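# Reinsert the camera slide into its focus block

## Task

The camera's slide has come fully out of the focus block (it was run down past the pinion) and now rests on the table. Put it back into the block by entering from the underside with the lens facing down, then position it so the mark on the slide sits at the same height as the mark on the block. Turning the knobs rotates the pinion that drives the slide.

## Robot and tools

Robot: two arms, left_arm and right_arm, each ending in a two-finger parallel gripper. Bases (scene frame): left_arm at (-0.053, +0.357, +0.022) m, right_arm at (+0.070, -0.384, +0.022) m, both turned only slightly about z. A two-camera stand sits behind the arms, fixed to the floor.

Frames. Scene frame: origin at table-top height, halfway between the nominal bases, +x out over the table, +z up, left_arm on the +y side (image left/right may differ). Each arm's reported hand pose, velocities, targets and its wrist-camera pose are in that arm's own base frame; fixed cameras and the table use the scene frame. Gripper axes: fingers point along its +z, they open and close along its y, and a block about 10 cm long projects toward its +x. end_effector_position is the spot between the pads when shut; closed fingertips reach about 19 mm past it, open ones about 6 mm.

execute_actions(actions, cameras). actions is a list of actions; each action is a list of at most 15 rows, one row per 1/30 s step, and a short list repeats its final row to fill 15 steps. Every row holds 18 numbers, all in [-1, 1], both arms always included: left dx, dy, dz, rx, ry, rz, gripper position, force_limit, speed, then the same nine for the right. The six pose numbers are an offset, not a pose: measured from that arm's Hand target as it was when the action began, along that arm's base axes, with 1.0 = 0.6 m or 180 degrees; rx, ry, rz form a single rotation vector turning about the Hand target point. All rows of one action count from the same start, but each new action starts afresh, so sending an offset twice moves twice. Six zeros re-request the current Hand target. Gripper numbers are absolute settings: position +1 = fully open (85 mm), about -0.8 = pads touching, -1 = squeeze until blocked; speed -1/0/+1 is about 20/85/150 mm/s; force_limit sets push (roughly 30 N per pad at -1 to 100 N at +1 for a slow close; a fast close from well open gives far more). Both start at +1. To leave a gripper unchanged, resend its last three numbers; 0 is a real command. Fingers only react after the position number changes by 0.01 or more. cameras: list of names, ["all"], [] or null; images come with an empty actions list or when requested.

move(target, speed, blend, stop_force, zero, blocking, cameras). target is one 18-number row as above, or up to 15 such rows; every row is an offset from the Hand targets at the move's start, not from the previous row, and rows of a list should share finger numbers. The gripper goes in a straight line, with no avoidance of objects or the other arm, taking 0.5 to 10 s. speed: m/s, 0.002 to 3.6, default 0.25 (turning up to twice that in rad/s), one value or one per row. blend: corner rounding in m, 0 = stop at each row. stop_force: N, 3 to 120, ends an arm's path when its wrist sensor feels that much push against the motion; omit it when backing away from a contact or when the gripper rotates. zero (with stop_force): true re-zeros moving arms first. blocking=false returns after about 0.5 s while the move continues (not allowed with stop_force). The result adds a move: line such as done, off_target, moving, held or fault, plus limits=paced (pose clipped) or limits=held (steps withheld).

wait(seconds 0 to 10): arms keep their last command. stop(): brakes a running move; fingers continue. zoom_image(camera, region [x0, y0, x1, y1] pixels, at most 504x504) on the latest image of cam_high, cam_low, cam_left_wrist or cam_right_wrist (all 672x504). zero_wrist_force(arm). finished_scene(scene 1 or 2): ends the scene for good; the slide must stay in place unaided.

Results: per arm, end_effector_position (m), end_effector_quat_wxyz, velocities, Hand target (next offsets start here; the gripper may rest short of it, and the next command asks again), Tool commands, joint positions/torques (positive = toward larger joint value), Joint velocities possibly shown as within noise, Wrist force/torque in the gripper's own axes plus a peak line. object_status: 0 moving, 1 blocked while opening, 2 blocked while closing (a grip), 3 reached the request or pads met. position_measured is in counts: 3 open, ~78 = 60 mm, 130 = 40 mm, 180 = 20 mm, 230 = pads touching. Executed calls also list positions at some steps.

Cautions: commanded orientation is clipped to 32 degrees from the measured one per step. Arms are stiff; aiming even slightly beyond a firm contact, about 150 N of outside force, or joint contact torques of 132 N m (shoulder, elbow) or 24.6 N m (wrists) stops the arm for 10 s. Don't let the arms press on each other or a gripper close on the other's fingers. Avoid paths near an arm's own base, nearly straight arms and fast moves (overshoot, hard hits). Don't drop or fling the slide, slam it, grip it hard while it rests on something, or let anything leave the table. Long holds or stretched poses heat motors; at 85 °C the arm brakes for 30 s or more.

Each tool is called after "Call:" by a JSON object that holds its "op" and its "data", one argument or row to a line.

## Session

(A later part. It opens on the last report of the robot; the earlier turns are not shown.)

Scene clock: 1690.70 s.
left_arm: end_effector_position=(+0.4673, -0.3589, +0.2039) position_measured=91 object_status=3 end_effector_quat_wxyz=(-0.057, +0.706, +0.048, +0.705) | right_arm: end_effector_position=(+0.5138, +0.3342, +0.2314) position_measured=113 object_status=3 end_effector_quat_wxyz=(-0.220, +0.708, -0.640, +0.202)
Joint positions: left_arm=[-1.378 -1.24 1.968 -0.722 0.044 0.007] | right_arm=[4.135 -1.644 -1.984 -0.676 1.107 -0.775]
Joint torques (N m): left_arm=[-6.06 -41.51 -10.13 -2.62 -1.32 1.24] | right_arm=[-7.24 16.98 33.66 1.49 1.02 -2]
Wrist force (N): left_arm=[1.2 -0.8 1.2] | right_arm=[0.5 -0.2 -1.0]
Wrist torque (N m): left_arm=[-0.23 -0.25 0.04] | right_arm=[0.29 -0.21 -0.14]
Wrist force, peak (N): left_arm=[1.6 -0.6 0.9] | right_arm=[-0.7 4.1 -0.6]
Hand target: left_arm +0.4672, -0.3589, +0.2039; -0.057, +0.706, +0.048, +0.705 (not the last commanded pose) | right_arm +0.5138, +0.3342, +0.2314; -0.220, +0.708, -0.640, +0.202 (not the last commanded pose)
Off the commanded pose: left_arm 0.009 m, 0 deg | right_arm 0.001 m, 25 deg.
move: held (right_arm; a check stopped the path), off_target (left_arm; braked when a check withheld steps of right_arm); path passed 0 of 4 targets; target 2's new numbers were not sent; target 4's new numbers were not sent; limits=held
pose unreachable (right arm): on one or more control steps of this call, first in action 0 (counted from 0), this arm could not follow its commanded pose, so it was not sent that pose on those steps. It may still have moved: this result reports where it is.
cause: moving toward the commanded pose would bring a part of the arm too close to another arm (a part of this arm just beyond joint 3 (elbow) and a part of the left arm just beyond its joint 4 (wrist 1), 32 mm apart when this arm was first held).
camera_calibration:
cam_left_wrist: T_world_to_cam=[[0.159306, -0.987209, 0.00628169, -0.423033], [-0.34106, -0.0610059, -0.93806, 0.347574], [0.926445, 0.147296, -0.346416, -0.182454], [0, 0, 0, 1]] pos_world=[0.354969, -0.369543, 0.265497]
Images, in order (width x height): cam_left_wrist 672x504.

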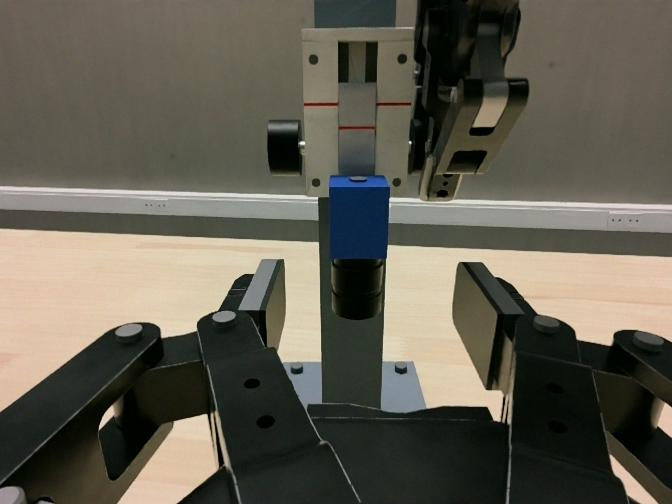

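Call:
{"op": "move", "data": {
  "target": [
    [0.0547,0.398,0.16,0,0,0,0.3,-0.6,0,0.0018,0.0012,-0.001,0,0,0,0.13,0.3,0],
    [0.0547,0.398,0.16,0,0,0,0.3,-0.6,0,0.0018,0.0012,-0.001,0.0109,-0.105,0,0.13,0.3,0],
    [0.0547,0.398,0.16,0,0,0,0.3,-0.6,0,0.0018,0.0012,-0.001,0.0109,-0.105,0,-1,0.3,-1],
    [0.0547,0.398,0.16,0,0,0,0.3,-0.6,0,0.0018,0.0012,-0.001,-0.0143,0.1382,0,-1,0.3,-1],
    [0.0547,0.398,0.16,0,0,0,0.3,-0.6,0,0.0018,0.0012,-0.001,-0.0143,0.1382,0,0.13,0.3,0]
  ],
  "speed": [0.3,0.3,0.1,0.13,0.1]
}}

Call:
{"op": "move", "data": {
  "target": [-0.0027,-0.39,-0.15,0,0,0,0.3,-0.6,0,0,0,0,0,0,0,0.13,0.3,0],
  "speed": 0.3,
  "cameras": ["cam_left_wrist"]
}}

Call:
{"op": "zoom_image", "data": {
  "camera": "cam_left_wrist",
  "region": [290, 50, 450, 210]
}}

Scene clock: 1714.17 s.
left_arm: end_effector_position=(+0.5000, -0.1201, +0.2999) position_measured=91 object_status=3 end_effector_quat_wxyz=(-0.057, +0.706, +0.048, +0.705) | right_arm: end_effector_position=(+0.5149, +0.3349, +0.2307) position_measured=113 object_status=0 end_effector_quat_wxyz=(-0.061, +0.740, -0.668, +0.059)
Joint positions: left_arm=[-1.045 -1.782 2.254 -0.472 0.378 0.013] | right_arm=[3.989 -1.771 -1.647 -1.172 1.451 -0.833]
Joint torques (N m): left_arm=[9.56 -20.21 -25.19 0.99 1.53 -1.58] | right_arm=[-5.33 43.84 35.45 1.06 1.41 -1.25]
Wrist force (N): left_arm=[1.2 -0.3 0.9] | right_arm=[0.2 -0.2 -1.0]
Wrist torque (N m): left_arm=[-0.10 -0.21 0.05] | right_arm=[0.11 -0.10 0.01]
Wrist force, peak (N): left_arm=[1.6 -2.4 1.7] | right_arm=[9.6 11.0 -29.9]
Hand target: left_arm +0.5000, -0.1201, +0.2999; -0.057, +0.706, +0.048, +0.705 | right_arm +0.5148, +0.3349, +0.2308; -0.061, +0.740, -0.668, +0.059
Off the commanded pose: left_arm 0.000 m, 0 deg | right_arm 0.000 m, 0 deg.
move: done

Scene clock: 1715.87 s.
left_arm: end_effector_position=(+0.4984, -0.3540, +0.2099) position_measured=91 object_status=3 end_effector_quat_wxyz=(-0.057, +0.706, +0.048, +0.705) | right_arm: end_effector_position=(+0.5148, +0.3349, +0.2308) position_measured=113 object_status=3 end_effector_quat_wxyz=(-0.061, +0.740, -0.668, +0.059)
Joint positions: left_arm=[-1.306 -1.228 1.93 -0.701 0.116 0.012] | right_arm=[3.989 -1.771 -1.647 -1.172 1.451 -0.833]
Joint torques (N m): left_arm=[10.14 -26.24 -21.47 1.33 -1.34 -1.68] | right_arm=[-4.76 43.7 35.63 1.24 1.41 -1.38]
Wrist force (N): left_arm=[1.2 -0.5 0.8] | right_arm=[0.5 0.0 -1.0]
Wrist torque (N m): left_arm=[-0.17 -0.26 0.06] | right_arm=[0.14 -0.15 0.01]
Wrist force, peak (N): left_arm=[1.9 -2.2 1.3] | right_arm=[0.5 -0.5 -1.0]
Hand target: left_arm +0.4984, -0.3541, +0.2099; -0.057, +0.706, +0.048, +0.705 | right_arm +0.5148, +0.3349, +0.2308; -0.061, +0.740, -0.668, +0.059
Off the commanded pose: left_arm 0.000 m, 0 deg | right_arm 0.000 m, 0 deg.
move: done
camera_calibration:
cam_left_wrist: T_world_to_cam=[[0.159219, -0.987223, 0.00633133, -0.423272], [-0.34089, -0.0609951, -0.938123, 0.364057], [0.926522, 0.147209, -0.346246, -0.210003], [0, 0, 0, 1]] pos_world=[0.386069, -0.364744, 0.271498]
Images, in order (width x height): cam_left_wrist 672x504.

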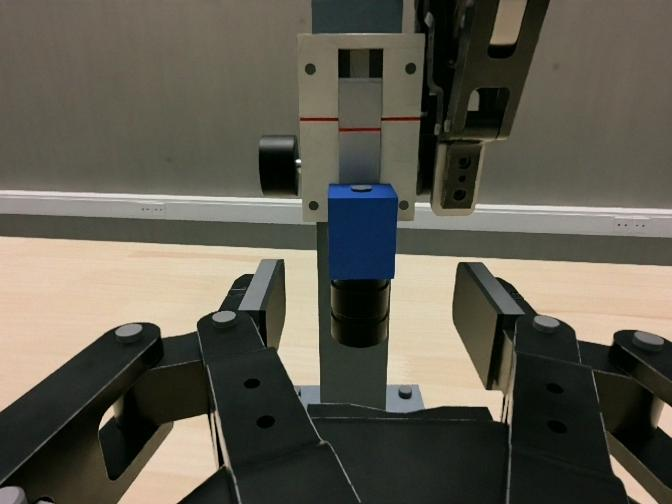

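Scaled by 3.150.

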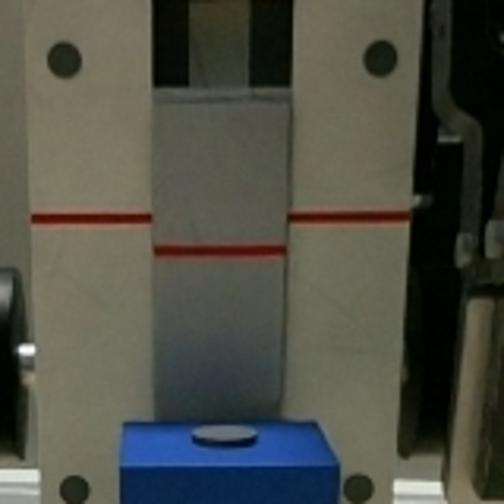

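Call:
{"op": "move", "data": {
  "target": [
    [0,0.257,0.067,0,0,0,0.3,-0.6,0,0,0,0,0.0163,-0.158,0,0.13,0.3,0],
    [0,0.257,0.067,0,0,0,0.3,-0.6,0,0,0,0,0.0163,-0.158,0,-1,0.3,-1],
    [0,0,0.01,0,0,0,0.3,-0.6,0,0,0,0,0,0,0,-1,0.3,-1]
  ],
  "speed": [0.3,0.1,0.12],
  "cameras": ["cam_left_wrist"]
}}

Call:
{"op": "zoom_image", "data": {
  "camera": "cam_left_wrist",
  "region": [320, 90, 400, 150]
}}

Scene clock: 1736.73 s.
left_arm: end_effector_position=(+0.4984, -0.3540, +0.2159) position_measured=91 object_status=3 end_effector_quat_wxyz=(-0.057, +0.705, +0.048, +0.705) end_effector_velocity=(+0.000, +0.000, +0.000) end_effector_angular_velocity=(+0.003, +0.001, +0.001) | right_arm: end_effector_position=(+0.5148, +0.3349, +0.2308) position_measured=150 object_status=2 end_effector_quat_wxyz=(-0.062, +0.740, -0.668, +0.059)
Joint positions: left_arm=[-1.306 -1.238 1.924 -0.687 0.116 0.013] | right_arm=[3.989 -1.771 -1.647 -1.172 1.451 -0.833]
Joint velocities: left_arm=[0 0.002 -0.001 0.005 -0.001 -0.002] | right_arm=[within noise]
Joint torques (N m): left_arm=[-7.17 -25.01 -22.6 1.52 -1.32 -1.57] | right_arm=[-6.59 9.48 29.4 2.01 1.45 -1.48]
Wrist force (N): left_arm=[1.2 -0.5 1.1] | right_arm=[8.7 9.4 -26.0]
Wrist torque (N m): left_arm=[-0.17 -0.27 0.06] | right_arm=[0.27 -0.23 -0.34]
Wrist force, peak (N): left_arm=[1.7 -1.6 1.3] | right_arm=[8.7 9.4 -26.0]
Hand target: left_arm +0.4984, -0.3541, +0.2159; -0.057, +0.706, +0.048, +0.705 | right_arm +0.5148, +0.3349, +0.2308; -0.061, +0.740, -0.668, +0.059
Off the commanded pose: left_arm 0.000 m, 0 deg | right_arm 0.000 m, 0 deg.
move: done
camera_calibration:
cam_left_wrist: T_world_to_cam=[[0.159315, -0.987208, 0.00631159, -0.423336], [-0.340795, -0.0609954, -0.938157, 0.369659], [0.926541, 0.147312, -0.346153, -0.207921], [0, 0, 0, 1]] pos_world=[0.386069, -0.364743, 0.277498]
Images, in order (width x height): cam_left_wrist 672x504.

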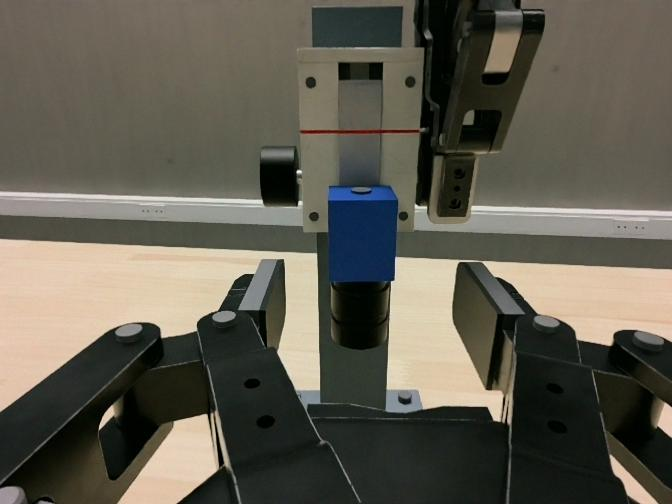

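Scaled by 6.300.

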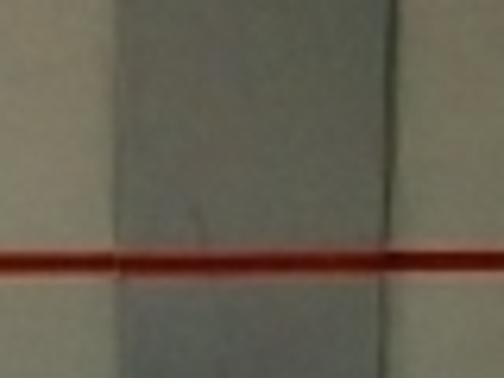

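Call:
{"op": "move", "data": {
  "target": [
    [0,0,0,0,0,0,0.3,-0.6,0,0,0,0,0,0,0,0.2,0.3,-0.5],
    [0,0,0,0,0,0,0.3,-0.6,0,-0.02,-0.002,0.15,0,0,0,0.2,0.3,-0.5]
  ],
  "speed": 0.15,
  "cameras": ["cam_left_wrist"]
}}

Call:
{"op": "zoom_image", "data": {
  "camera": "cam_left_wrist",
  "region": [320, 90, 400, 150]
}}

Scene clock: 1744.13 s.
left_arm: end_effector_position=(+0.4984, -0.3541, +0.2159) position_measured=91 object_status=3 end_effector_quat_wxyz=(-0.057, +0.706, +0.048, +0.705) | right_arm: end_effector_position=(+0.5029, +0.3337, +0.3207) position_measured=104 object_status=3 end_effector_quat_wxyz=(-0.061, +0.740, -0.668, +0.059)
Joint positions: left_arm=[-1.306 -1.238 1.924 -0.686 0.116 0.013] | right_arm=[4.003 -1.711 -1.485 -1.396 1.449 -0.818]
Joint torques (N m): left_arm=[-7.43 -26.12 -22.03 1.45 -1.38 -1.6] | right_arm=[6.68 40.86 36.08 1.25 -2.35 1.1]
Wrist force (N): left_arm=[1.2 -0.5 0.9] | right_arm=[0.2 -0.2 -0.6]
Wrist torque (N m): left_arm=[-0.17 -0.27 0.06] | right_arm=[0.12 -0.11 -0.05]
Wrist force, peak (N): left_arm=[1.4 -0.5 1.3] | right_arm=[9.0 10.0 -26.9]
Hand target: left_arm +0.4984, -0.3541, +0.2159; -0.057, +0.706, +0.048, +0.705 | right_arm +0.5028, +0.3337, +0.3208; -0.061, +0.740, -0.668, +0.059
Off the commanded pose: left_arm 0.000 m, 0 deg | right_arm 0.000 m, 0 deg.
move: done
camera_calibration:
cam_left_wrist: T_world_to_cam=[[0.159316, -0.987207, 0.00631143, -0.42345], [-0.340881, -0.0610092, -0.938125, 0.369706], [0.926509, 0.147307, -0.34624, -0.207964], [0, 0, 0, 1]] pos_world=[0.386169, -0.364843, 0.277498]
Images, in order (width x height): cam_left_wrist 672x504.

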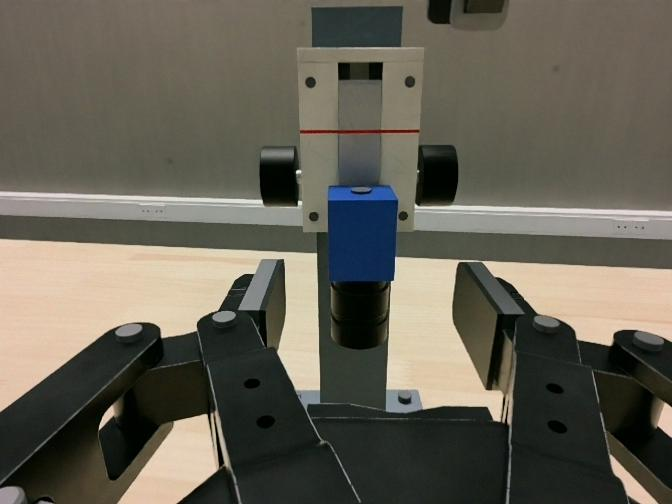

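Scaled by 6.300.

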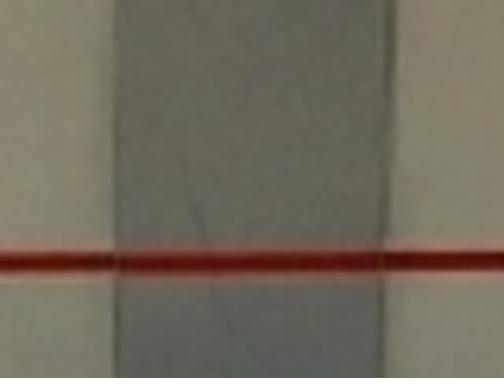

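Call:
{"op": "finished_scene", "data": {
  "scene": 2
}}

The scene is finished: the task was done.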